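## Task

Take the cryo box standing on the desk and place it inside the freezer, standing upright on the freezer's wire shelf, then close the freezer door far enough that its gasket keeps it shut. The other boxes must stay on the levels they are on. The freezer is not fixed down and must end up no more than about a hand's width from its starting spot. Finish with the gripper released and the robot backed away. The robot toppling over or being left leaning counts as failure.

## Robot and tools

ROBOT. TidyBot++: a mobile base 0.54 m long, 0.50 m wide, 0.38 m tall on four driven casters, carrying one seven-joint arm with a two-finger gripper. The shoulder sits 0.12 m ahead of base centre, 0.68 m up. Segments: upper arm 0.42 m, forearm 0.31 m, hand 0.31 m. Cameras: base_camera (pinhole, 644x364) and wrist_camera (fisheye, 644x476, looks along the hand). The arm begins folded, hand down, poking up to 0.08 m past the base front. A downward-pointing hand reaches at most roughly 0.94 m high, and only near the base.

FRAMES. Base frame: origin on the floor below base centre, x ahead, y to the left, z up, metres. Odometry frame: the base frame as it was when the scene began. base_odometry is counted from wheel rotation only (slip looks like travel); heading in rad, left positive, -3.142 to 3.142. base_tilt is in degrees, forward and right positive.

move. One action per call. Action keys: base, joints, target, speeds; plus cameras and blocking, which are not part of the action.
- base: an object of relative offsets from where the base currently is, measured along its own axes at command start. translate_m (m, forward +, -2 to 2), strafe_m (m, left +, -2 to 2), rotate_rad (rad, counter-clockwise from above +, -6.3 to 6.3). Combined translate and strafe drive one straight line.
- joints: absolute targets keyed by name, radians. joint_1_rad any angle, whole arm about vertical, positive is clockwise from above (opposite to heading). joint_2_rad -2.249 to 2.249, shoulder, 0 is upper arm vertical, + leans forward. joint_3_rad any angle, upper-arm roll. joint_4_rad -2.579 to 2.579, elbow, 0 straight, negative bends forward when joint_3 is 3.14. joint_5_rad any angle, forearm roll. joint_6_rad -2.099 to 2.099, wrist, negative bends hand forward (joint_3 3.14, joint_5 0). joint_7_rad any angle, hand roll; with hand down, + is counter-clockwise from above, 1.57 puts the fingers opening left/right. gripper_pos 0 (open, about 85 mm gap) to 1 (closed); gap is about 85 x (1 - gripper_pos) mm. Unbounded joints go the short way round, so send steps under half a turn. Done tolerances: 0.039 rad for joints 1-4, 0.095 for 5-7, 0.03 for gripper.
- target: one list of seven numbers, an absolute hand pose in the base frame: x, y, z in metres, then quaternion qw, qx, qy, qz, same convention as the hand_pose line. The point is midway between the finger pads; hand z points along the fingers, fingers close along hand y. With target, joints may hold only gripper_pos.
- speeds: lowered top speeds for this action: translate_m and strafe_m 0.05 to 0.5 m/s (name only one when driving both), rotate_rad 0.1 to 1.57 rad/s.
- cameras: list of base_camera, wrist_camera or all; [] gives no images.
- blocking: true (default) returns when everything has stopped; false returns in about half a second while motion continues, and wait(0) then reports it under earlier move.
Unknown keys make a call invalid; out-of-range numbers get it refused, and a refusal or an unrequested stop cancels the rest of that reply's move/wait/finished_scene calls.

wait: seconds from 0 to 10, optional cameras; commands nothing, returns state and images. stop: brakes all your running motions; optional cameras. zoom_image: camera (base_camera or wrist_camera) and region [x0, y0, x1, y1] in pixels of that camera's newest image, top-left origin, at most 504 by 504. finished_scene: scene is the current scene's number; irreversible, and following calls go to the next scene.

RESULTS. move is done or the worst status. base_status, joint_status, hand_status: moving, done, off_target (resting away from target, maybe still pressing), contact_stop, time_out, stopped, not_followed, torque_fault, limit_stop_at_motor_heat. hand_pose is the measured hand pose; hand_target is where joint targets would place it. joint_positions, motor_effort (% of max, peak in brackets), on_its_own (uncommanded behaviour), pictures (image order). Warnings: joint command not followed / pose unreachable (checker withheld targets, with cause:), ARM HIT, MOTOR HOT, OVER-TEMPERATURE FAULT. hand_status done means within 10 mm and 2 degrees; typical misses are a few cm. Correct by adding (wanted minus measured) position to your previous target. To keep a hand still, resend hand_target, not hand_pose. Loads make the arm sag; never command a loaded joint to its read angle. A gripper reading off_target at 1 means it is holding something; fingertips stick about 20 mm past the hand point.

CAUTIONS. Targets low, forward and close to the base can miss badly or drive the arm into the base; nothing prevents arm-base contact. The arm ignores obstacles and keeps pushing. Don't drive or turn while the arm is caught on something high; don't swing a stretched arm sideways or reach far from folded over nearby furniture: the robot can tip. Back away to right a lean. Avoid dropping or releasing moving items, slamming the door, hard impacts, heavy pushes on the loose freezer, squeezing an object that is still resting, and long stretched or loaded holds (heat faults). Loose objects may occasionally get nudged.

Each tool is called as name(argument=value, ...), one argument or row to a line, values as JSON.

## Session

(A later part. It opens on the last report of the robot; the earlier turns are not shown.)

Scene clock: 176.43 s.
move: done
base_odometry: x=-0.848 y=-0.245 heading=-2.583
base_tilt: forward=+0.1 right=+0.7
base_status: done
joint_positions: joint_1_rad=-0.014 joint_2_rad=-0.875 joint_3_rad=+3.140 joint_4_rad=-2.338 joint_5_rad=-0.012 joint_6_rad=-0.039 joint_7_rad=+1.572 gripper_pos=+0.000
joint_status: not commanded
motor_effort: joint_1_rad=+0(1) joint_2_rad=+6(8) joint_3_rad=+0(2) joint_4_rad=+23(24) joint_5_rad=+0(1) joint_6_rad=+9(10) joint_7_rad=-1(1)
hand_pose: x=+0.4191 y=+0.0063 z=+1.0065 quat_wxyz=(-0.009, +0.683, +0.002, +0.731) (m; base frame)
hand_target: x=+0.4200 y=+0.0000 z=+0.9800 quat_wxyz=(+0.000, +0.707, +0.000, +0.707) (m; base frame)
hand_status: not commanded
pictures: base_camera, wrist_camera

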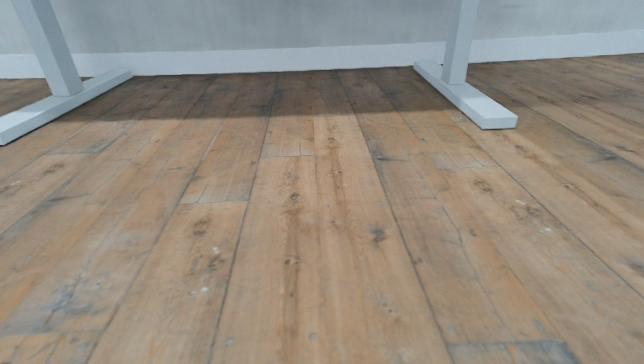

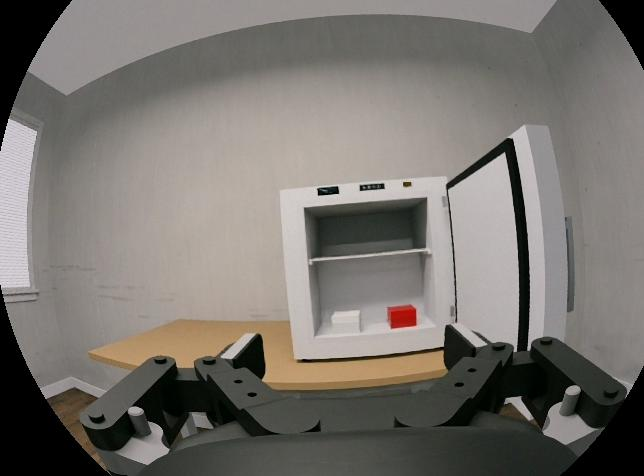

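move(
  base={"strafe_m":0.38},
  target=[0.45,0.0,0.98,0,0.8337,0,0.5522],
  cameras=["wrist_camera"],
)

zoom_image(
  camera="wrist_camera",
  region=[250, 160, 500, 370],
)

Scene clock: 198.63 s.
move: off_target
base_odometry: x=-0.646 y=-0.567 heading=-2.582
base_tilt: forward=+0.1 right=+0.7
base_status: done
joint_positions: joint_1_rad=-0.014 joint_2_rad=-0.675 joint_3_rad=+3.140 joint_4_rad=-1.985 joint_5_rad=-0.012 joint_6_rad=-0.625 joint_7_rad=+1.572 gripper_pos=+0.000
joint_status: not commanded
motor_effort: joint_1_rad=+0(1) joint_2_rad=+2(9) joint_3_rad=+1(3) joint_4_rad=+22(24) joint_5_rad=+0(1) joint_6_rad=+8(9) joint_7_rad=-1(1)
hand_pose: x=+0.4505 y=+0.0087 z=+0.9807 quat_wxyz=(-0.009, +0.823, +0.005, +0.568) (m; base frame)
hand_target: x=+0.4500 y=+0.0000 z=+0.9800 quat_wxyz=(+0.000, +0.834, +0.000, +0.552) (m; base frame)
hand_status: off_target (0.009 m and 2.4 deg from the pose sent, 0.041 m and 26.9 deg at the start)
pictures: wrist_camera

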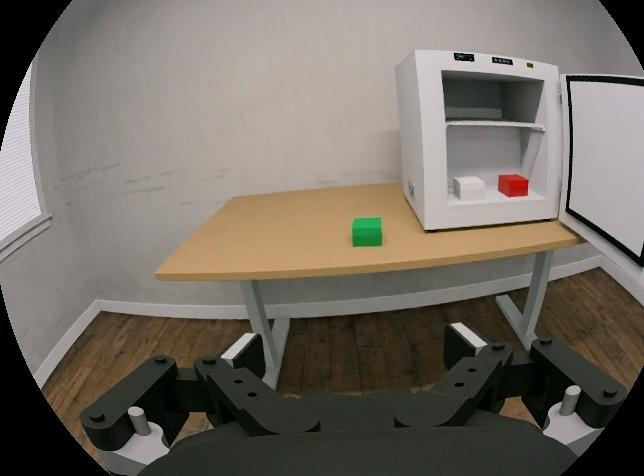

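Scaled by 2.016.

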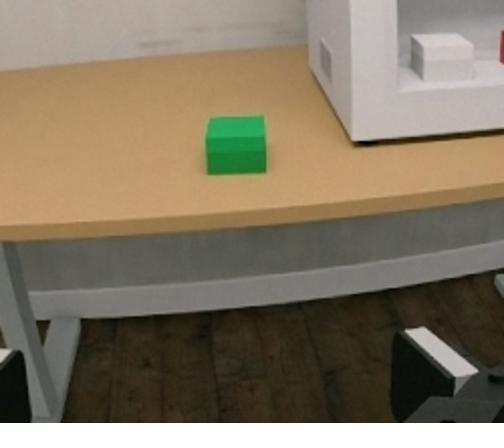

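zoom_image(
  camera="wrist_camera",
  region=[330, 200, 410, 260],
)

Scaled by 6.300.

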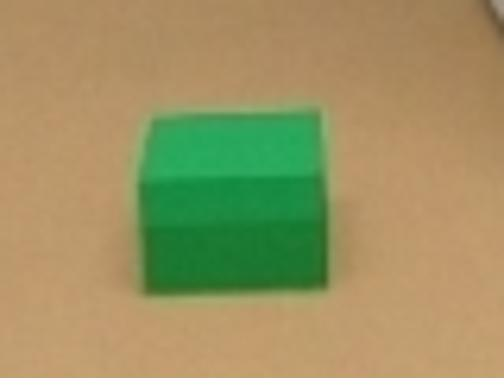

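move(
  base={"strafe_m":-0.05},
  target=[0.62,0.0,0.82,0,0.823,0,0.568],
  cameras=["wrist_camera"],
)

Scene clock: 222.13 s.
move: done
base_odometry: x=-0.673 y=-0.525 heading=-2.582
base_tilt: forward=+0.2 right=+0.7
base_status: done
joint_positions: joint_1_rad=-0.014 joint_2_rad=-0.145 joint_3_rad=+3.143 joint_4_rad=-2.250 joint_5_rad=-0.012 joint_6_rad=+0.152 joint_7_rad=+1.572 gripper_pos=+0.000
joint_status: not commanded
motor_effort: joint_1_rad=+0(0) joint_2_rad=-15(16) joint_3_rad=+0(3) joint_4_rad=+20(23) joint_5_rad=+0(1) joint_6_rad=+8(9) joint_7_rad=-1(1)
hand_pose: x=+0.6176 y=+0.0067 z=+0.8217 quat_wxyz=(-0.006, +0.829, +0.000, +0.560) (m; base frame)
hand_target: x=+0.6200 y=+0.0000 z=+0.8200 quat_wxyz=(+0.000, +0.823, +0.000, +0.568) (m; base frame)
hand_status: done (0.007 m and 1.3 deg from the pose sent, 0.234 m and 1.2 deg at the start)
pictures: wrist_camera

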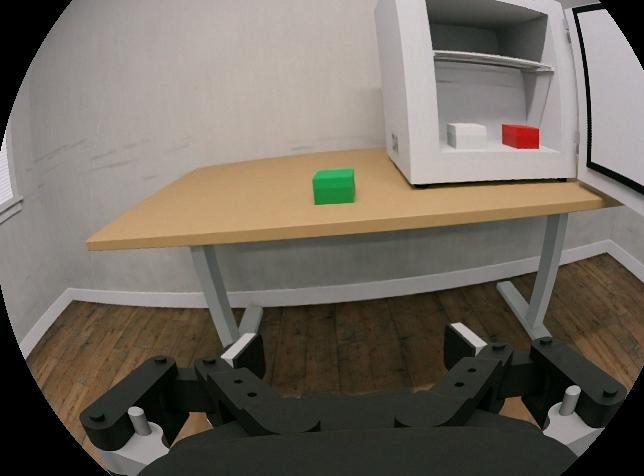

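move(
  base={"strafe_m":0.011,"translate_m":0.25},
  target=[0.62,0.0,0.75,0,0.82,0,0.572],
  cameras=["wrist_camera"],
)

Scene clock: 231.50 s.
move: done
base_odometry: x=-0.879 y=-0.667 heading=-2.581
base_tilt: forward=+0.2 right=+0.7
base_status: done
joint_positions: joint_1_rad=-0.014 joint_2_rad=+0.027 joint_3_rad=+3.143 joint_4_rad=-2.421 joint_5_rad=-0.012 joint_6_rad=+0.491 joint_7_rad=+1.572 gripper_pos=+0.000
joint_status: not commanded
motor_effort: joint_1_rad=+0(1) joint_2_rad=-18(21) joint_3_rad=+0(1) joint_4_rad=+16(21) joint_5_rad=+0(1) joint_6_rad=+8(9) joint_7_rad=-1(1)
hand_pose: x=+0.6199 y=+0.0056 z=+0.7434 quat_wxyz=(-0.003, +0.830, +0.000, +0.558) (m; base frame)
hand_target: x=+0.6200 y=+0.0000 z=+0.7500 quat_wxyz=(+0.000, +0.820, +0.000, +0.572) (m; base frame)
hand_status: done (0.009 m and 2.0 deg from the pose sent, 0.072 m and 1.8 deg at the start)
pictures: wrist_camera

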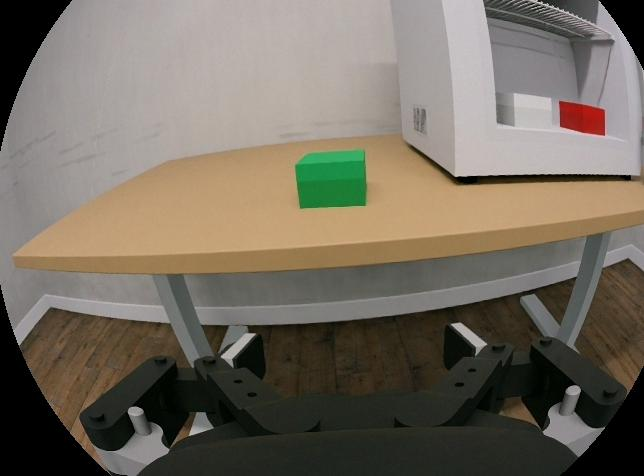

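zoom_image(
  camera="wrist_camera",
  region=[280, 130, 400, 290],
)

Scaled by 3.150.

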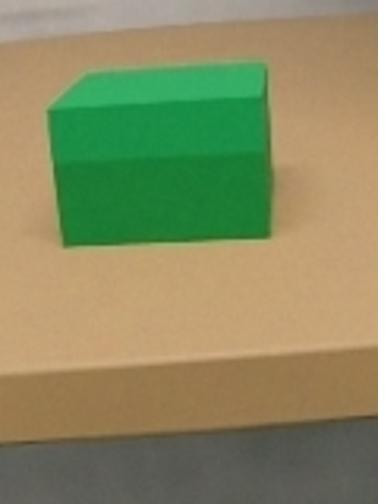

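move(
  base={"translate_m":0.1},
  cameras=["wrist_camera"],
)

zoom_image(
  camera="wrist_camera",
  region=[250, 130, 470, 370],
)

Scene clock: 258.57 s.
move: done
base_odometry: x=-0.963 y=-0.721 heading=-2.580
base_tilt: forward=+0.2 right=+0.7
base_status: done
joint_positions: joint_1_rad=-0.014 joint_2_rad=+0.030 joint_3_rad=+3.143 joint_4_rad=-2.423 joint_5_rad=-0.012 joint_6_rad=+0.495 joint_7_rad=+1.572 gripper_pos=+0.000
joint_status: not commanded
motor_effort: joint_1_rad=+0(1) joint_2_rad=-17(20) joint_3_rad=+0(1) joint_4_rad=+16(18) joint_5_rad=+0(1) joint_6_rad=+9(9) joint_7_rad=-1(1)
hand_pose: x=+0.6196 y=+0.0056 z=+0.7423 quat_wxyz=(-0.003, +0.830, +0.000, +0.558) (m; base frame)
hand_target: x=+0.6200 y=+0.0000 z=+0.7500 quat_wxyz=(+0.000, +0.820, +0.000, +0.572) (m; base frame)
hand_status: not commanded
pictures: wrist_camera

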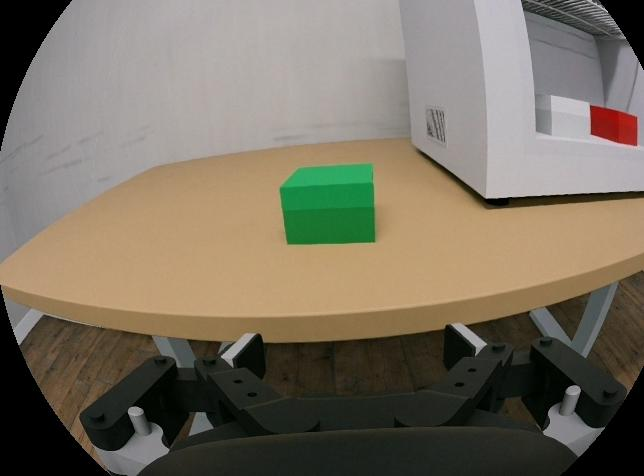

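Scaled by 2.100.

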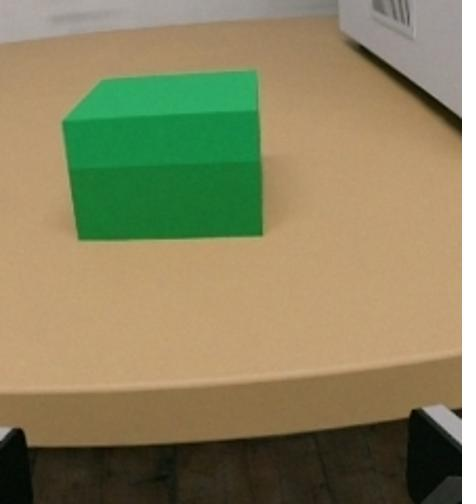

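move(
  base={"translate_m":0.12,"strafe_m":0.01},
  speeds={"translate_m":0.15},
  cameras=["wrist_camera"],
)

zoom_image(
  camera="wrist_camera",
  region=[210, 160, 510, 420],
)

Scene clock: 271.40 s.
move: done
base_odometry: x=-1.060 y=-0.793 heading=-2.580
base_tilt: forward=+0.1 right=+0.7
base_status: done
joint_positions: joint_1_rad=-0.014 joint_2_rad=+0.029 joint_3_rad=+3.143 joint_4_rad=-2.425 joint_5_rad=-0.012 joint_6_rad=+0.496 joint_7_rad=+1.572 gripper_pos=+0.000
joint_status: not commanded
motor_effort: joint_1_rad=+0(2) joint_2_rad=-18(20) joint_3_rad=+0(2) joint_4_rad=+16(18) joint_5_rad=+0(1) joint_6_rad=+8(9) joint_7_rad=-1(1)
hand_pose: x=+0.6190 y=+0.0056 z=+0.7421 quat_wxyz=(-0.003, +0.830, +0.000, +0.558) (m; base frame)
hand_target: x=+0.6200 y=+0.0000 z=+0.7500 quat_wxyz=(+0.000, +0.820, +0.000, +0.572) (m; base frame)
hand_status: not commanded
pictures: wrist_camera

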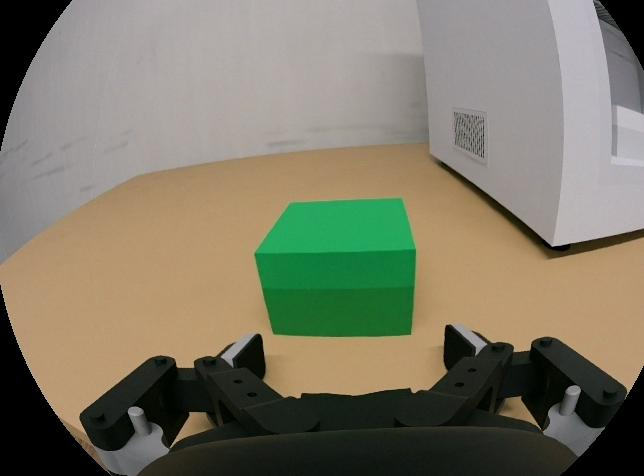

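Scaled by 1.680.

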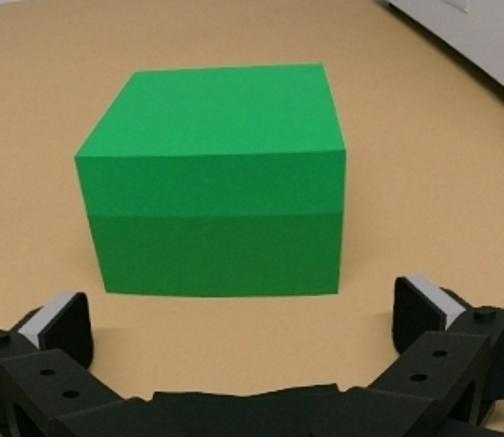

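move(
  base={"translate_m":0.06,"strafe_m":0.006},
  speeds={"translate_m":0.1},
  cameras=["wrist_camera"],
)

Scene clock: 279.00 s.
move: done
base_odometry: x=-1.108 y=-0.830 heading=-2.581
base_tilt: forward=+0.1 right=+0.7
base_status: done
joint_positions: joint_1_rad=-0.014 joint_2_rad=+0.029 joint_3_rad=+3.143 joint_4_rad=-2.425 joint_5_rad=-0.012 joint_6_rad=+0.497 joint_7_rad=+1.572 gripper_pos=+0.000
joint_status: not commanded
motor_effort: joint_1_rad=+0(1) joint_2_rad=-18(20) joint_3_rad=+0(1) joint_4_rad=+16(18) joint_5_rad=+0(1) joint_6_rad=+8(9) joint_7_rad=-1(1)
hand_pose: x=+0.6188 y=+0.0056 z=+0.7421 quat_wxyz=(-0.003, +0.830, +0.000, +0.558) (m; base frame)
hand_target: x=+0.6200 y=+0.0000 z=+0.7500 quat_wxyz=(+0.000, +0.820, +0.000, +0.572) (m; base frame)
hand_status: not commanded
pictures: wrist_camera

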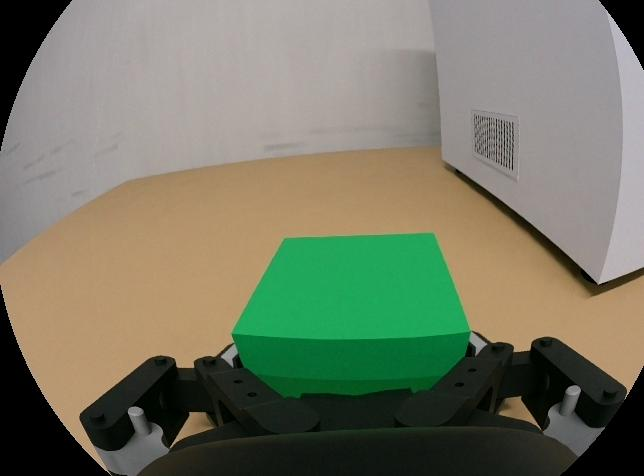

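move(
  base={"translate_m":0.008},
  joints={"gripper_pos":0.35},
  cameras=["wrist_camera"],
)

Scene clock: 283.17 s.
move: off_target
base_odometry: x=-1.114 y=-0.834 heading=-2.581
base_tilt: forward=+0.2 right=+0.7
base_status: done
joint_positions: joint_1_rad=-0.014 joint_2_rad=+0.029 joint_3_rad=+3.143 joint_4_rad=-2.426 joint_5_rad=-0.012 joint_6_rad=+0.499 joint_7_rad=+1.572 gripper_pos=+0.154
joint_status: gripper_pos off_target (ended at +0.154, target +0.350)
motor_effort: joint_1_rad=+0(1) joint_2_rad=-17(20) joint_3_rad=+0(2) joint_4_rad=+16(18) joint_5_rad=+0(1) joint_6_rad=+7(9) joint_7_rad=-1(1)
hand_pose: x=+0.6191 y=+0.0055 z=+0.7427 quat_wxyz=(-0.003, +0.829, +0.000, +0.559) (m; base frame)
hand_target: x=+0.6200 y=+0.0000 z=+0.7500 quat_wxyz=(+0.000, +0.820, +0.000, +0.572) (m; base frame)
hand_status: not commanded
pictures: wrist_camera

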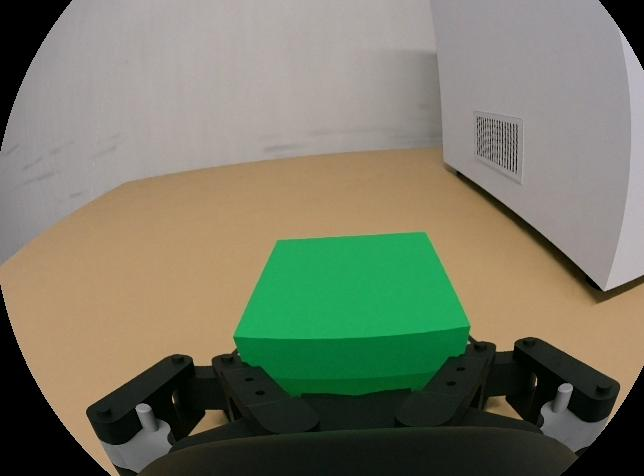

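move(
  joints={"gripper_pos":0},
  cameras=[],
)

move(
  target=[0.62,0.0,0.765,0,0.763,0,0.6464],
  cameras=["wrist_camera"],
)

Scene clock: 294.70 s.
move: done
base_odometry: x=-1.114 y=-0.834 heading=-2.581
base_tilt: forward=+0.2 right=+0.7
base_status: not commanded
joint_positions: joint_1_rad=-0.014 joint_2_rad=+0.029 joint_3_rad=+3.143 joint_4_rad=-2.426 joint_5_rad=-0.012 joint_6_rad=+0.499 joint_7_rad=+1.572 gripper_pos=+0.000
joint_status: all done
motor_effort: joint_1_rad=+0(0) joint_2_rad=-18(19) joint_3_rad=+0(1) joint_4_rad=+16(18) joint_5_rad=+1(1) joint_6_rad=+8(9) joint_7_rad=-1(1)
hand_pose: x=+0.6190 y=+0.0055 z=+0.7426 quat_wxyz=(-0.003, +0.829, +0.000, +0.559) (m; base frame)
hand_target: x=+0.6200 y=+0.0000 z=+0.7500 quat_wxyz=(+0.000, +0.820, +0.000, +0.572) (m; base frame)
hand_status: not commanded
pictures: none
No camera images: "cameras" was empty.

Scene clock: 296.07 s.
move: done
base_odometry: x=-1.114 y=-0.834 heading=-2.581
base_tilt: forward=+0.2 right=+0.7
base_status: not commanded
joint_positions: joint_1_rad=-0.014 joint_2_rad=+0.121 joint_3_rad=+3.143 joint_4_rad=-2.535 joint_5_rad=-0.012 joint_6_rad=+0.902 joint_7_rad=+1.572 gripper_pos=+0.000
joint_status: not commanded
motor_effort: joint_1_rad=+0(1) joint_2_rad=-18(20) joint_3_rad=+0(1) joint_4_rad=+13(17) joint_5_rad=+0(1) joint_6_rad=+8(9) joint_7_rad=-1(1)
hand_pose: x=+0.6227 y=+0.0045 z=+0.7649 quat_wxyz=(-0.002, +0.769, -0.001, +0.640) (m; base frame)
hand_target: x=+0.6200 y=+0.0000 z=+0.7650 quat_wxyz=(+0.000, +0.763, +0.000, +0.646) (m; base frame)
hand_status: done (0.005 m and 1.0 deg from the pose sent, 0.023 m and 12.6 deg at the start)
pictures: wrist_camera

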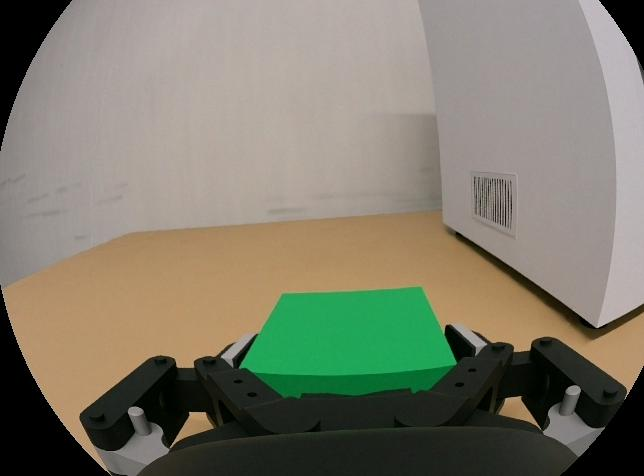

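move(
  base={"translate_m":-0.05},
  cameras=[],
)

move(
  target=[0.67,0.0,0.747,0,0.763,0,0.6464],
  cameras=["wrist_camera"],
)

Scene clock: 301.33 s.
move: done
base_odometry: x=-1.072 y=-0.808 heading=-2.581
base_tilt: forward=+0.1 right=+0.7
base_status: done
joint_positions: joint_1_rad=-0.014 joint_2_rad=+0.126 joint_3_rad=+3.143 joint_4_rad=-2.542 joint_5_rad=-0.012 joint_6_rad=+0.906 joint_7_rad=+1.572 gripper_pos=+0.000
joint_status: not commanded
motor_effort: joint_1_rad=+0(1) joint_2_rad=-19(20) joint_3_rad=+0(1) joint_4_rad=+13(15) joint_5_rad=+0(1) joint_6_rad=+8(9) joint_7_rad=-1(1)
hand_pose: x=+0.6207 y=+0.0045 z=+0.7603 quat_wxyz=(-0.002, +0.771, +0.000, +0.636) (m; base frame)
hand_target: x=+0.6200 y=+0.0000 z=+0.7650 quat_wxyz=(+0.000, +0.763, +0.000, +0.646) (m; base frame)
hand_status: not commanded
pictures: none
No camera images: "cameras" was empty.

Scene clock: 302.40 s.
move: off_target
base_odometry: x=-1.072 y=-0.808 heading=-2.581
base_tilt: forward=+0.1 right=+0.7
base_status: not commanded
joint_positions: joint_1_rad=-0.014 joint_2_rad=+0.259 joint_3_rad=+3.143 joint_4_rad=-2.464 joint_5_rad=-0.012 joint_6_rad=+0.954 joint_7_rad=+1.572 gripper_pos=+0.000
joint_status: not commanded
motor_effort: joint_1_rad=-1(1) joint_2_rad=-21(23) joint_3_rad=+0(1) joint_4_rad=+12(14) joint_5_rad=+0(1) joint_6_rad=+7(9) joint_7_rad=-1(1)
hand_pose: x=+0.6597 y=+0.0049 z=+0.7402 quat_wxyz=(-0.002, +0.774, +0.000, +0.634) (m; base frame)
hand_target: x=+0.6700 y=+0.0000 z=+0.7470 quat_wxyz=(+0.000, +0.763, +0.000, +0.646) (m; base frame)
hand_status: off_target (0.013 m and 1.9 deg from the pose sent, 0.051 m and 1.5 deg at the start)
pictures: wrist_camera

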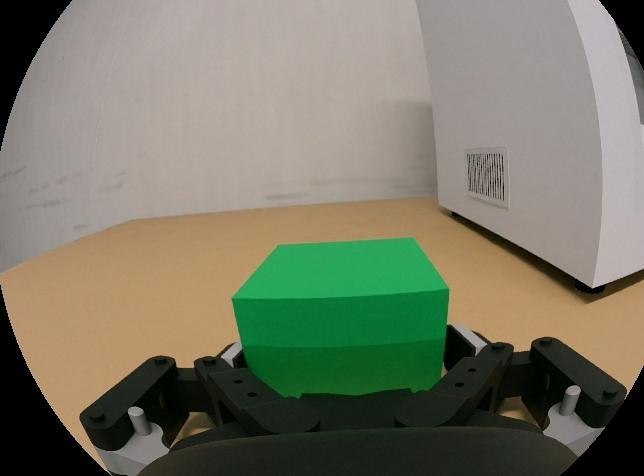

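move(
  base={"translate_m":0.014},
  cameras=[],
)

move(
  joints={"gripper_pos":0.4},
  cameras=[],
)

move(
  target=[0.60,0.0,0.90,0,0.763,0,0.6464],
  cameras=["wrist_camera"],
)

Scene clock: 306.83 s.
move: done
base_odometry: x=-1.084 y=-0.815 heading=-2.581
base_tilt: forward=+0.1 right=+0.6
base_status: done
joint_positions: joint_1_rad=-0.014 joint_2_rad=+0.263 joint_3_rad=+3.143 joint_4_rad=-2.460 joint_5_rad=-0.012 joint_6_rad=+0.956 joint_7_rad=+1.572 gripper_pos=+0.000
joint_status: not commanded
motor_effort: joint_1_rad=+0(1) joint_2_rad=-21(23) joint_3_rad=+0(1) joint_4_rad=+11(14) joint_5_rad=+0(1) joint_6_rad=+7(8) joint_7_rad=-1(1)
hand_pose: x=+0.6615 y=+0.0049 z=+0.7405 quat_wxyz=(-0.002, +0.773, +0.000, +0.635) (m; base frame)
hand_target: x=+0.6700 y=+0.0000 z=+0.7470 quat_wxyz=(+0.000, +0.763, +0.000, +0.646) (m; base frame)
hand_status: not commanded
pictures: none
No camera images: "cameras" was empty.

Scene clock: 307.60 s.
move: off_target
base_odometry: x=-1.084 y=-0.815 heading=-2.581
base_tilt: forward=+0.2 right=+0.7
base_status: not commanded
joint_positions: joint_1_rad=-0.014 joint_2_rad=+0.263 joint_3_rad=+3.143 joint_4_rad=-2.460 joint_5_rad=-0.012 joint_6_rad=+0.958 joint_7_rad=+1.572 gripper_pos=+0.154
joint_status: gripper_pos off_target (ended at +0.154, target +0.400)
motor_effort: joint_1_rad=+0(1) joint_2_rad=-21(22) joint_3_rad=+0(1) joint_4_rad=+11(12) joint_5_rad=+0(1) joint_6_rad=+8(8) joint_7_rad=-1(2)
hand_pose: x=+0.6616 y=+0.0049 z=+0.7410 quat_wxyz=(-0.002, +0.772, +0.000, +0.635) (m; base frame)
hand_target: x=+0.6700 y=+0.0000 z=+0.7470 quat_wxyz=(+0.000, +0.763, +0.000, +0.646) (m; base frame)
hand_status: not commanded
pictures: none
No camera images: "cameras" was empty.

Scene clock: 309.70 s.
move: off_target
base_odometry: x=-1.084 y=-0.815 heading=-2.581
base_tilt: forward=+0.2 right=+0.7
base_status: not commanded
joint_positions: joint_1_rad=-0.014 joint_2_rad=-0.242 joint_3_rad=+3.143 joint_4_rad=-2.330 joint_5_rad=-0.012 joint_6_rad=+0.333 joint_7_rad=+1.572 gripper_pos=+0.154
joint_status: not commanded
motor_effort: joint_1_rad=+0(0) joint_2_rad=-13(26) joint_3_rad=+0(1) joint_4_rad=+23(23) joint_5_rad=+0(1) joint_6_rad=+10(11) joint_7_rad=-1(1)
hand_pose: x=+0.5974 y=+0.0058 z=+0.8779 quat_wxyz=(-0.006, +0.769, +0.000, +0.639) (m; base frame)
hand_target: x=+0.6000 y=+0.0000 z=+0.9000 quat_wxyz=(+0.000, +0.763, +0.000, +0.646) (m; base frame)
hand_status: off_target (0.023 m and 1.3 deg from the pose sent, 0.171 m and 1.7 deg at the start)
pictures: wrist_camera

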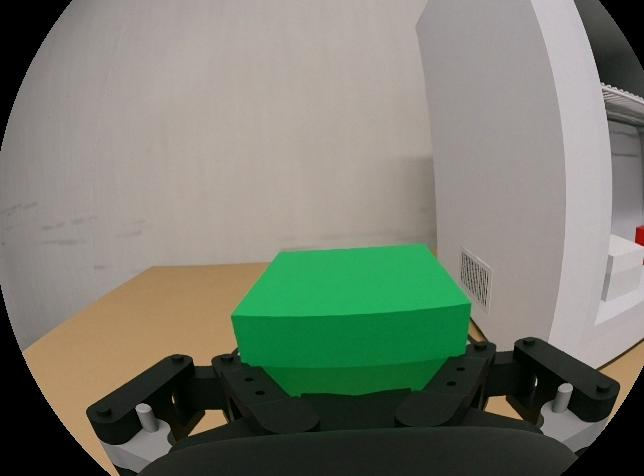

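move(
  base={"translate_m":-0.35},
  cameras=[],
)

move(
  base={"strafe_m":-0.37},
  target=[0.60,0.0,1.08,0,0.763,0,0.6464],
  cameras=["wrist_camera"],
)

Scene clock: 315.77 s.
move: done
base_odometry: x=-0.787 y=-0.629 heading=-2.581
base_tilt: forward=+0.1 right=+0.7
base_status: done
joint_positions: joint_1_rad=-0.014 joint_2_rad=-0.255 joint_3_rad=+3.143 joint_4_rad=-2.326 joint_5_rad=-0.012 joint_6_rad=+0.328 joint_7_rad=+1.572 gripper_pos=+0.154
joint_status: not commanded
motor_effort: joint_1_rad=+0(1) joint_2_rad=-13(17) joint_3_rad=+0(3) joint_4_rad=+22(24) joint_5_rad=+0(1) joint_6_rad=+10(11) joint_7_rad=-1(1)
hand_pose: x=+0.5955 y=+0.0058 z=+0.8848 quat_wxyz=(-0.006, +0.765, +0.000, +0.643) (m; base frame)
hand_target: x=+0.6000 y=+0.0000 z=+0.9000 quat_wxyz=(+0.000, +0.763, +0.000, +0.646) (m; base frame)
hand_status: not commanded
pictures: none
No camera images: "cameras" was empty.

Scene clock: 317.87 s.
move: off_target
base_odometry: x=-0.984 y=-0.315 heading=-2.582
base_tilt: forward=+0.1 right=+0.7
base_status: done
joint_positions: joint_1_rad=-0.013 joint_2_rad=-0.308 joint_3_rad=+3.147 joint_4_rad=-1.781 joint_5_rad=-0.012 joint_6_rad=-0.282 joint_7_rad=+1.572 gripper_pos=+0.154
joint_status: not commanded
motor_effort: joint_1_rad=+0(2) joint_2_rad=-13(15) joint_3_rad=+0(3) joint_4_rad=+24(25) joint_5_rad=+0(1) joint_6_rad=+10(11) joint_7_rad=-1(1)
hand_pose: x=+0.6102 y=+0.0059 z=+1.0566 quat_wxyz=(-0.008, +0.769, +0.000, +0.639) (m; base frame)
hand_target: x=+0.6000 y=+0.0000 z=+1.0800 quat_wxyz=(+0.000, +0.763, +0.000, +0.646) (m; base frame)
hand_status: off_target (0.026 m and 1.4 deg from the pose sent, 0.195 m and 0.8 deg at the start)
pictures: wrist_camera

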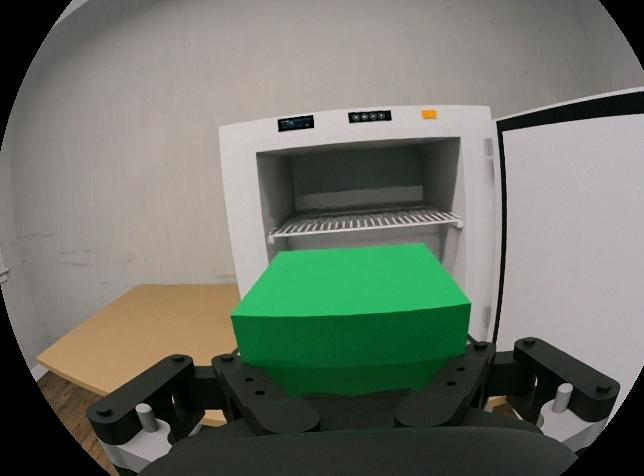

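move(
  base={"translate_m":0.28,"strafe_m":-0.045},
  target=[0.60,0.0,1.068,0,0.763,0,0.6464],
  speeds={"translate_m":0.2},
  cameras=["wrist_camera"],
)

Scene clock: 337.60 s.
move: off_target
base_odometry: x=-1.245 y=-0.426 heading=-2.583
base_tilt: forward=+0.2 right=+0.7
base_status: done
joint_positions: joint_1_rad=-0.013 joint_2_rad=-0.322 joint_3_rad=+3.147 joint_4_rad=-1.787 joint_5_rad=-0.012 joint_6_rad=-0.283 joint_7_rad=+1.572 gripper_pos=+0.154
joint_status: not commanded
motor_effort: joint_1_rad=+0(0) joint_2_rad=-13(16) joint_3_rad=+0(1) joint_4_rad=+25(26) joint_5_rad=+0(1) joint_6_rad=+10(11) joint_7_rad=-1(1)
hand_pose: x=+0.6049 y=+0.0058 z=+1.0593 quat_wxyz=(-0.008, +0.767, +0.000, +0.642) (m; base frame)
hand_target: x=+0.6000 y=+0.0000 z=+1.0680 quat_wxyz=(+0.000, +0.763, +0.000, +0.646) (m; base frame)
hand_status: off_target (0.012 m and 1.1 deg from the pose sent, 0.016 m and 1.4 deg at the start)
pictures: wrist_camera

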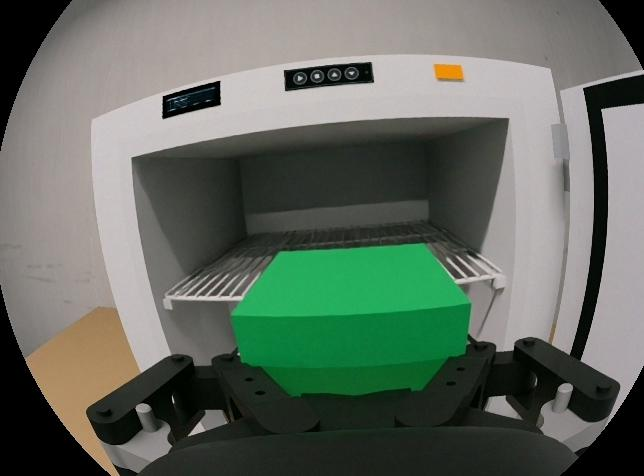

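move(
  base={"translate_m":0.12},
  target=[0.60,0.0,1.052,0,0.763,0,0.6464],
  speeds={"translate_m":0.15},
  cameras=["wrist_camera"],
)

Scene clock: 358.30 s.
move: off_target
base_odometry: x=-1.347 y=-0.489 heading=-2.583
base_tilt: forward=+0.1 right=+0.7
base_status: done
joint_positions: joint_1_rad=-0.013 joint_2_rad=-0.350 joint_3_rad=+3.147 joint_4_rad=-1.841 joint_5_rad=-0.012 joint_6_rad=-0.274 joint_7_rad=+1.572 gripper_pos=+0.154
joint_status: not commanded
motor_effort: joint_1_rad=+0(2) joint_2_rad=-7(13) joint_3_rad=+1(3) joint_4_rad=+24(30) joint_5_rad=+0(1) joint_6_rad=+10(18) joint_7_rad=-1(2)
hand_pose: x=+0.5937 y=+0.0057 z=+1.0416 quat_wxyz=(-0.008, +0.773, +0.000, +0.635) (m; base frame)
hand_target: x=+0.6000 y=+0.0000 z=+1.0520 quat_wxyz=(+0.000, +0.763, +0.000, +0.646) (m; base frame)
hand_status: off_target (0.013 m and 2.0 deg from the pose sent, 0.011 m and 1.1 deg at the start)
pictures: wrist_camera

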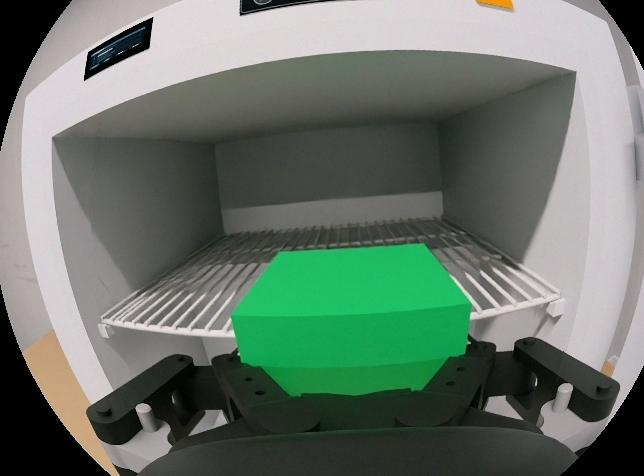

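move(
  base={"translate_m":-0.06},
  cameras=[],
)

move(
  target=[0.60,0.0,1.085,0,0.755,0,0.656],
  cameras=["wrist_camera"],
)

Scene clock: 377.23 s.
move: done
base_odometry: x=-1.296 y=-0.457 heading=-2.583
base_tilt: forward=+0.1 right=+0.7
base_status: done
joint_positions: joint_1_rad=-0.013 joint_2_rad=-0.336 joint_3_rad=+3.147 joint_4_rad=-1.841 joint_5_rad=-0.012 joint_6_rad=-0.274 joint_7_rad=+1.572 gripper_pos=+0.154
joint_status: not commanded
motor_effort: joint_1_rad=+0(1) joint_2_rad=-11(16) joint_3_rad=+0(2) joint_4_rad=+24(26) joint_5_rad=+0(1) joint_6_rad=+10(11) joint_7_rad=-1(1)
hand_pose: x=+0.5986 y=+0.0058 z=+1.0350 quat_wxyz=(-0.008, +0.777, +0.000, +0.629) (m; base frame)
hand_target: x=+0.6000 y=+0.0000 z=+1.0520 quat_wxyz=(+0.000, +0.763, +0.000, +0.646) (m; base frame)
hand_status: not commanded
pictures: none
No camera images: "cameras" was empty.

Scene clock: 378.10 s.
move: off_target
base_odometry: x=-1.296 y=-0.457 heading=-2.583
base_tilt: forward=+0.1 right=+0.7
base_status: not commanded
joint_positions: joint_1_rad=-0.013 joint_2_rad=-0.336 joint_3_rad=+3.147 joint_4_rad=-1.785 joint_5_rad=-0.012 joint_6_rad=-0.277 joint_7_rad=+1.572 gripper_pos=+0.154
joint_status: not commanded
motor_effort: joint_1_rad=+0(0) joint_2_rad=-12(13) joint_3_rad=+1(1) joint_4_rad=+25(26) joint_5_rad=+0(1) joint_6_rad=+10(11) joint_7_rad=-1(1)
hand_pose: x=+0.6000 y=+0.0057 z=+1.0691 quat_wxyz=(-0.008, +0.760, +0.000, +0.650) (m; base frame)
hand_target: x=+0.6000 y=+0.0000 z=+1.0850 quat_wxyz=(+0.000, +0.755, +0.000, +0.656) (m; base frame)
hand_status: off_target (0.017 m and 1.3 deg from the pose sent, 0.050 m and 4.1 deg at the start)
pictures: wrist_camera

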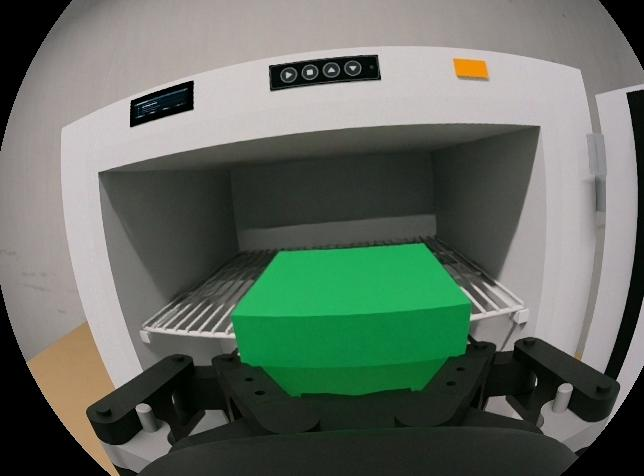

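move(
  base={"translate_m":0.14},
  speeds={"translate_m":0.12},
  cameras=["wrist_camera"],
)

Scene clock: 383.20 s.
move: done
base_odometry: x=-1.415 y=-0.531 heading=-2.583
base_tilt: forward=+0.1 right=+0.7
base_status: done
joint_positions: joint_1_rad=-0.013 joint_2_rad=-0.327 joint_3_rad=+3.147 joint_4_rad=-1.785 joint_5_rad=-0.012 joint_6_rad=-0.277 joint_7_rad=+1.572 gripper_pos=+0.154
joint_status: not commanded
motor_effort: joint_1_rad=+0(2) joint_2_rad=-12(15) joint_3_rad=+0(3) joint_4_rad=+24(26) joint_5_rad=+0(1) joint_6_rad=+11(11) joint_7_rad=-1(1)
hand_pose: x=+0.6035 y=+0.0058 z=+1.0648 quat_wxyz=(-0.008, +0.763, +0.000, +0.647) (m; base frame)
hand_target: x=+0.6000 y=+0.0000 z=+1.0850 quat_wxyz=(+0.000, +0.755, +0.000, +0.656) (m; base frame)
hand_status: not commanded
pictures: wrist_camera

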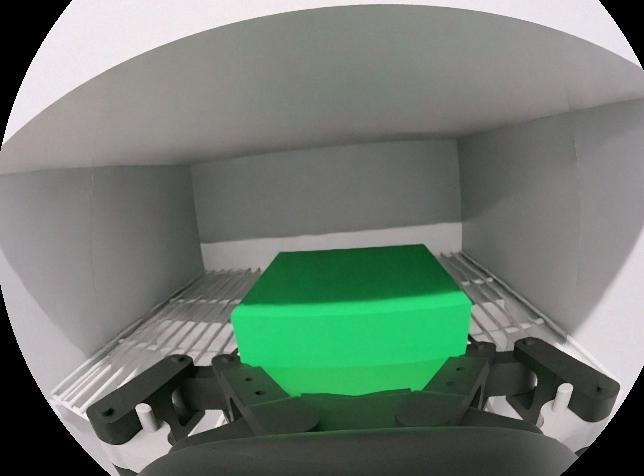

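move(
  target=[0.605,0.0,1.072,0,0.757,0,0.6534],
  cameras=[],
)

move(
  target=[0.605,0.0,1.062,0,0.757,0,0.6534],
  cameras=["wrist_camera"],
)

move(
  target=[0.605,0.0,1.052,0,0.757,0,0.6534],
  cameras=["wrist_camera"],
)

Scene clock: 389.87 s.
move: off_target
base_odometry: x=-1.415 y=-0.531 heading=-2.583
base_tilt: forward=+0.1 right=+0.7
base_status: not commanded
joint_positions: joint_1_rad=-0.013 joint_2_rad=-0.327 joint_3_rad=+3.147 joint_4_rad=-1.789 joint_5_rad=-0.012 joint_6_rad=-0.277 joint_7_rad=+1.572 gripper_pos=+0.154
joint_status: not commanded
motor_effort: joint_1_rad=+0(0) joint_2_rad=-12(13) joint_3_rad=+0(1) joint_4_rad=+25(26) joint_5_rad=+0(1) joint_6_rad=+10(10) joint_7_rad=-1(1)
hand_pose: x=+0.6035 y=+0.0058 z=+1.0623 quat_wxyz=(-0.008, +0.764, +0.000, +0.645) (m; base frame)
hand_target: x=+0.6050 y=+0.0000 z=+1.0720 quat_wxyz=(+0.000, +0.757, +0.000, +0.653) (m; base frame)
hand_status: off_target (0.011 m and 1.5 deg from the pose sent, 0.009 m and 1.4 deg at the start)
pictures: none
No camera images: "cameras" was empty.

Scene clock: 390.53 s.
move: off_target
base_odometry: x=-1.415 y=-0.531 heading=-2.583
base_tilt: forward=+0.1 right=+0.7
base_status: not commanded
joint_positions: joint_1_rad=-0.013 joint_2_rad=-0.326 joint_3_rad=+3.147 joint_4_rad=-1.811 joint_5_rad=-0.012 joint_6_rad=-0.269 joint_7_rad=+1.572 gripper_pos=+0.154
joint_status: not commanded
motor_effort: joint_1_rad=+0(0) joint_2_rad=-12(13) joint_3_rad=+0(1) joint_4_rad=+25(26) joint_5_rad=+0(1) joint_6_rad=+10(11) joint_7_rad=-1(1)
hand_pose: x=+0.6034 y=+0.0058 z=+1.0509 quat_wxyz=(-0.008, +0.769, +0.000, +0.640) (m; base frame)
hand_target: x=+0.6050 y=+0.0000 z=+1.0620 quat_wxyz=(+0.000, +0.757, +0.000, +0.653) (m; base frame)
hand_status: off_target (0.013 m and 2.3 deg from the pose sent, 0.006 m and 1.5 deg at the start)
pictures: wrist_camera

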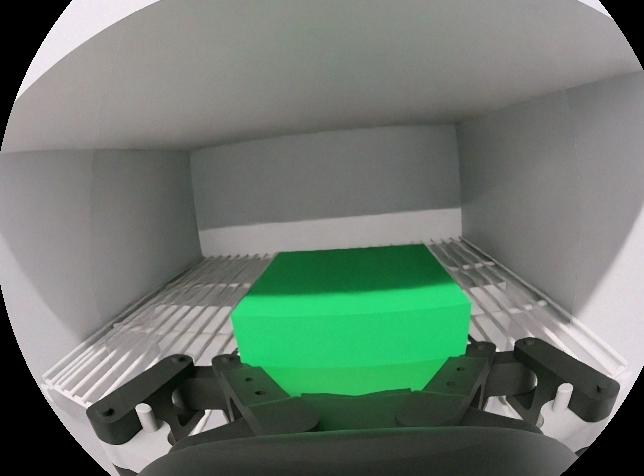

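Scene clock: 391.17 s.
move: done
base_odometry: x=-1.415 y=-0.531 heading=-2.583
base_tilt: forward=+0.1 right=+0.7
base_status: not commanded
joint_positions: joint_1_rad=-0.013 joint_2_rad=-0.327 joint_3_rad=+3.147 joint_4_rad=-1.829 joint_5_rad=-0.012 joint_6_rad=-0.240 joint_7_rad=+1.572 gripper_pos=+0.154
joint_status: not commanded
motor_effort: joint_1_rad=+0(0) joint_2_rad=-11(12) joint_3_rad=+0(1) joint_4_rad=+23(25) joint_5_rad=+0(1) joint_6_rad=+9(10) joint_7_rad=-1(1)
hand_pose: x=+0.6044 y=+0.0057 z=+1.0488 quat_wxyz=(-0.008, +0.765, +0.000, +0.644) (m; base frame)
hand_target: x=+0.6050 y=+0.0000 z=+1.0520 quat_wxyz=(+0.000, +0.757, +0.000, +0.653) (m; base frame)
hand_status: done (0.007 m and 1.7 deg from the pose sent, 0.006 m and 2.3 deg at the start)
pictures: wrist_camera

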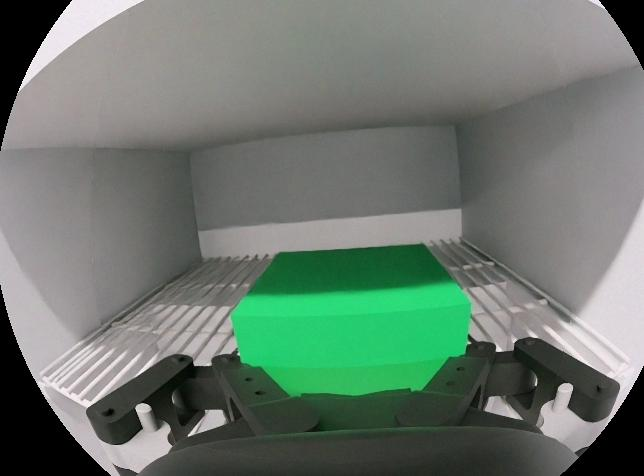

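move(
  target=[0.605,0.0,1.046,0,0.757,0,0.6534],
  cameras=[],
)

move(
  joints={"gripper_pos":0.0},
  cameras=["wrist_camera"],
)

Scene clock: 394.47 s.
move: done
base_odometry: x=-1.415 y=-0.531 heading=-2.583
base_tilt: forward=+0.1 right=+0.7
base_status: not commanded
joint_positions: joint_1_rad=-0.013 joint_2_rad=-0.327 joint_3_rad=+3.147 joint_4_rad=-1.840 joint_5_rad=-0.012 joint_6_rad=-0.218 joint_7_rad=+1.572 gripper_pos=+0.154
joint_status: not commanded
motor_effort: joint_1_rad=+0(0) joint_2_rad=-10(11) joint_3_rad=+0(1) joint_4_rad=+22(23) joint_5_rad=+0(1) joint_6_rad=+8(9) joint_7_rad=-1(1)
hand_pose: x=+0.6050 y=+0.0056 z=+1.0489 quat_wxyz=(-0.008, +0.761, +0.000, +0.648) (m; base frame)
hand_target: x=+0.6050 y=+0.0000 z=+1.0460 quat_wxyz=(+0.000, +0.757, +0.000, +0.653) (m; base frame)
hand_status: done (0.006 m and 1.2 deg from the pose sent, 0.006 m and 1.7 deg at the start)
pictures: none
No camera images: "cameras" was empty.

Scene clock: 395.23 s.
move: done
base_odometry: x=-1.415 y=-0.531 heading=-2.583
base_tilt: forward=+0.2 right=+0.7
base_status: not commanded
joint_positions: joint_1_rad=-0.013 joint_2_rad=-0.327 joint_3_rad=+3.147 joint_4_rad=-1.843 joint_5_rad=-0.012 joint_6_rad=-0.218 joint_7_rad=+1.572 gripper_pos=+0.000
joint_status: all done
motor_effort: joint_1_rad=+1(2) joint_2_rad=-10(11) joint_3_rad=+2(2) joint_4_rad=+22(23) joint_5_rad=+0(1) joint_6_rad=+7(9) joint_7_rad=-1(1)
hand_pose: x=+0.6049 y=+0.0056 z=+1.0467 quat_wxyz=(-0.008, +0.762, +0.000, +0.647) (m; base frame)
hand_target: x=+0.6050 y=+0.0000 z=+1.0460 quat_wxyz=(+0.000, +0.757, +0.000, +0.653) (m; base frame)
hand_status: not commanded
pictures: wrist_camera

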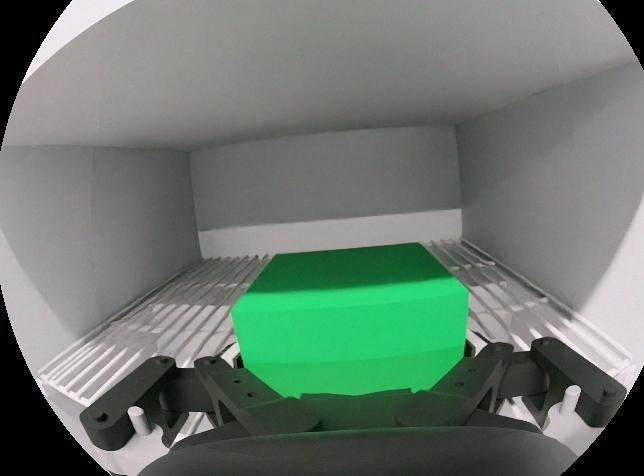

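move(
  base={"translate_m":-0.56},
  speeds={"translate_m":0.3},
  cameras=["wrist_camera"],
)

move(
  joints={"gripper_pos":1},
  target=[0.42,0.0,0.90,0,0.72,0,0.694],
  cameras=[],
)

move(
  base={"strafe_m":-0.67},
  cameras=["wrist_camera"],
)

move(
  base={"rotate_rad":0.6},
  target=[0.60,0.0,0.80,0,0.70,0,0.714],
  cameras=["wrist_camera"],
)

Scene clock: 426.00 s.
move: done
base_odometry: x=-0.941 y=-0.234 heading=-2.583
base_tilt: forward=+0.1 right=+0.7
base_status: done
joint_positions: joint_1_rad=-0.013 joint_2_rad=-0.331 joint_3_rad=+3.147 joint_4_rad=-1.854 joint_5_rad=-0.012 joint_6_rad=-0.210 joint_7_rad=+1.572 gripper_pos=+0.000
joint_status: not commanded
motor_effort: joint_1_rad=+0(3) joint_2_rad=-11(14) joint_3_rad=+0(6) joint_4_rad=+23(24) joint_5_rad=+0(1) joint_6_rad=+9(9) joint_7_rad=-1(2)
hand_pose: x=+0.6037 y=+0.0057 z=+1.0445 quat_wxyz=(-0.008, +0.762, +0.000, +0.648) (m; base frame)
hand_target: x=+0.6050 y=+0.0000 z=+1.0460 quat_wxyz=(+0.000, +0.757, +0.000, +0.653) (m; base frame)
hand_status: not commanded
pictures: wrist_camera

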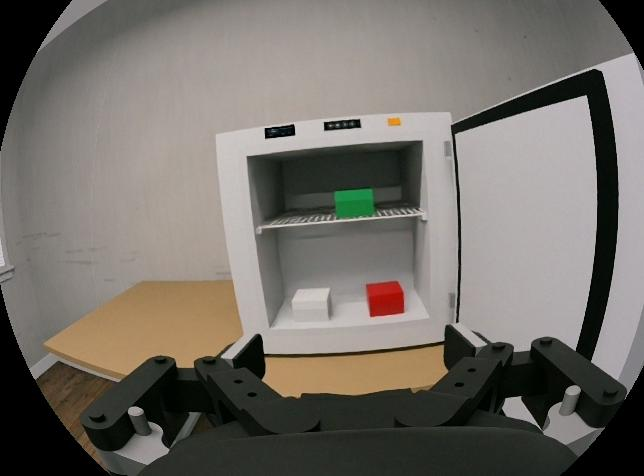

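Scene clock: 427.97 s.
move: off_target
base_odometry: x=-0.941 y=-0.234 heading=-2.583
base_tilt: forward=+0.1 right=+0.7
base_status: not commanded
joint_positions: joint_1_rad=-0.013 joint_2_rad=-0.855 joint_3_rad=+3.147 joint_4_rad=-2.551 joint_5_rad=-0.012 joint_6_rad=+0.046 joint_7_rad=+1.572 gripper_pos=+0.999
joint_status: all done
motor_effort: joint_1_rad=+0(1) joint_2_rad=+6(11) joint_3_rad=+0(1) joint_4_rad=+23(24) joint_5_rad=+0(1) joint_6_rad=+8(10) joint_7_rad=-1(1)
hand_pose: x=+0.4238 y=+0.0035 z=+0.8940 quat_wxyz=(-0.008, +0.735, -0.001, +0.678) (m; base frame)
hand_target: x=+0.4203 y=+0.0000 z=+0.9040 quat_wxyz=(+0.000, +0.718, +0.000, +0.696) (m; base frame)
hand_status: off_target (0.008 m and 2.6 deg from the pose sent, 0.234 m and 7.2 deg at the start; a joint's target at an end of its range on 51 of 51 steps)
pictures: none
No camera images: "cameras" was empty.

Scene clock: 430.50 s.
move: done
base_odometry: x=-1.295 y=+0.334 heading=-2.584
base_tilt: forward=+0.2 right=+0.7
base_status: done
joint_positions: joint_1_rad=-0.013 joint_2_rad=-0.856 joint_3_rad=+3.147 joint_4_rad=-2.551 joint_5_rad=-0.012 joint_6_rad=+0.048 joint_7_rad=+1.572 gripper_pos=+0.999
joint_status: not commanded
motor_effort: joint_1_rad=+0(1) joint_2_rad=+6(7) joint_3_rad=+0(4) joint_4_rad=+23(23) joint_5_rad=+0(1) joint_6_rad=+8(9) joint_7_rad=-1(1)
hand_pose: x=+0.4236 y=+0.0035 z=+0.8948 quat_wxyz=(-0.008, +0.734, -0.001, +0.679) (m; base frame)
hand_target: x=+0.4203 y=+0.0000 z=+0.9040 quat_wxyz=(+0.000, +0.718, +0.000, +0.696) (m; base frame)
hand_status: not commanded
pictures: wrist_camera

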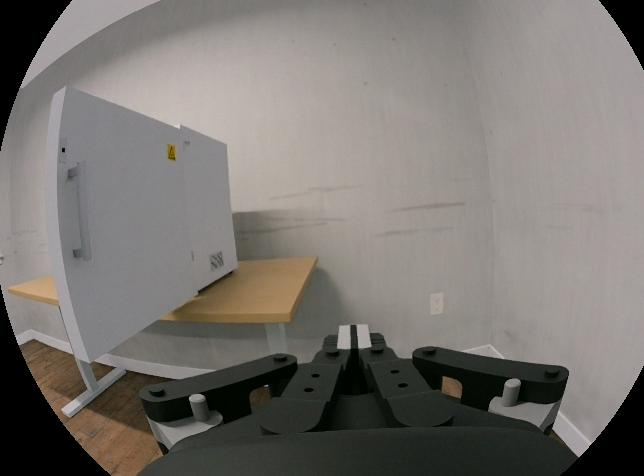

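Scene clock: 433.20 s.
move: off_target
base_odometry: x=-1.295 y=+0.334 heading=-1.986
base_tilt: forward=+0.1 right=+0.7
base_status: done
joint_positions: joint_1_rad=-0.013 joint_2_rad=+0.176 joint_3_rad=+3.147 joint_4_rad=-2.552 joint_5_rad=-0.012 joint_6_rad=+1.250 joint_7_rad=+1.572 gripper_pos=+0.999
joint_status: not commanded
motor_effort: joint_1_rad=+0(1) joint_2_rad=-20(21) joint_3_rad=+0(1) joint_4_rad=+12(23) joint_5_rad=+1(1) joint_6_rad=+9(10) joint_7_rad=-1(1)
hand_pose: x=+0.6291 y=+0.0023 z=+0.8368 quat_wxyz=(+0.000, +0.674, -0.002, +0.739) (m; base frame)
hand_target: x=+0.6256 y=-0.0002 z=+0.8385 quat_wxyz=(+0.000, +0.666, +0.000, +0.746) (m; base frame)
hand_status: off_target (0.047 m and 4.2 deg from the pose sent, 0.200 m and 5.6 deg at the start; a joint's target at an end of its range on 62 of 62 steps)
pictures: wrist_camera

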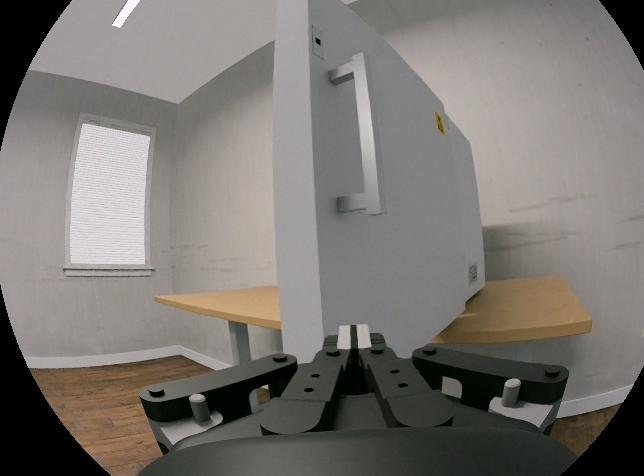

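move(
  base={"translate_m":0.136,"strafe_m":-0.11},
  cameras=[],
)

move(
  base={"translate_m":0.136,"strafe_m":0.174},
  speeds={"translate_m":0.15},
  cameras=["wrist_camera"],
)

move(
  base={"translate_m":0.137,"strafe_m":0.167,"rotate_rad":-0.15},
  speeds={"translate_m":0.15,"rotate_rad":0.12},
  cameras=["wrist_camera"],
)

Scene clock: 444.03 s.
move: done
base_odometry: x=-1.451 y=+0.254 heading=-1.984
base_tilt: forward=+0.2 right=+0.7
base_status: done
joint_positions: joint_1_rad=-0.011 joint_2_rad=+0.183 joint_3_rad=+3.147 joint_4_rad=-2.552 joint_5_rad=-0.012 joint_6_rad=+1.254 joint_7_rad=+1.572 gripper_pos=+0.999
joint_status: not commanded
motor_effort: joint_1_rad=+0(2) joint_2_rad=-20(22) joint_3_rad=+0(2) joint_4_rad=+13(14) joint_5_rad=+0(1) joint_6_rad=+8(9) joint_7_rad=-1(1)
hand_pose: x=+0.6299 y=+0.0013 z=+0.8344 quat_wxyz=(+0.001, +0.675, -0.002, +0.738) (m; base frame)
hand_target: x=+0.6256 y=-0.0002 z=+0.8385 quat_wxyz=(+0.000, +0.666, +0.000, +0.746) (m; base frame)
hand_status: not commanded
pictures: none
No camera images: "cameras" was empty.

Scene clock: 446.17 s.
move: done
base_odometry: x=-1.346 y=+0.059 heading=-1.985
base_tilt: forward=+0.1 right=+0.7
base_status: done
joint_positions: joint_1_rad=-0.009 joint_2_rad=+0.184 joint_3_rad=+3.147 joint_4_rad=-2.553 joint_5_rad=-0.012 joint_6_rad=+1.256 joint_7_rad=+1.572 gripper_pos=+0.999
joint_status: not commanded
motor_effort: joint_1_rad=+0(3) joint_2_rad=-19(21) joint_3_rad=+0(3) joint_4_rad=+13(14) joint_5_rad=+1(3) joint_6_rad=+8(10) joint_7_rad=-1(1)
hand_pose: x=+0.6297 y=-0.0002 z=+0.8342 quat_wxyz=(+0.002, +0.675, -0.003, +0.738) (m; base frame)
hand_target: x=+0.6256 y=-0.0002 z=+0.8385 quat_wxyz=(+0.000, +0.666, +0.000, +0.746) (m; base frame)
hand_status: not commanded
pictures: wrist_camera

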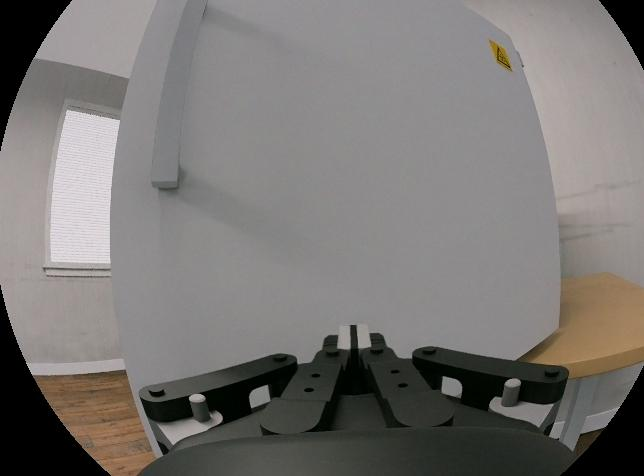

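Scene clock: 448.27 s.
move: done
base_odometry: x=-1.249 y=-0.134 heading=-2.136
base_tilt: forward=+0.1 right=+0.7
base_status: done
joint_positions: joint_1_rad=-0.008 joint_2_rad=+0.184 joint_3_rad=+3.147 joint_4_rad=-2.555 joint_5_rad=-0.012 joint_6_rad=+1.257 joint_7_rad=+1.572 gripper_pos=+0.999
joint_status: not commanded
motor_effort: joint_1_rad=+0(2) joint_2_rad=-19(22) joint_3_rad=+0(2) joint_4_rad=+12(15) joint_5_rad=+0(2) joint_6_rad=+9(10) joint_7_rad=-1(1)
hand_pose: x=+0.6293 y=-0.0006 z=+0.8340 quat_wxyz=(+0.002, +0.675, -0.004, +0.738) (m; base frame)
hand_target: x=+0.6256 y=-0.0002 z=+0.8385 quat_wxyz=(+0.000, +0.666, +0.000, +0.746) (m; base frame)
hand_status: not commanded
pictures: wrist_camera

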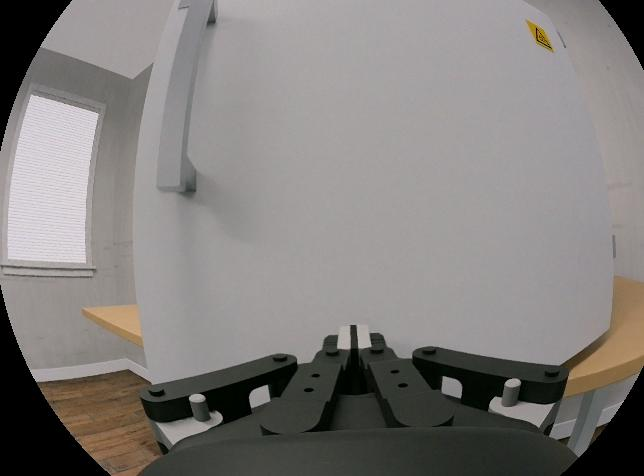

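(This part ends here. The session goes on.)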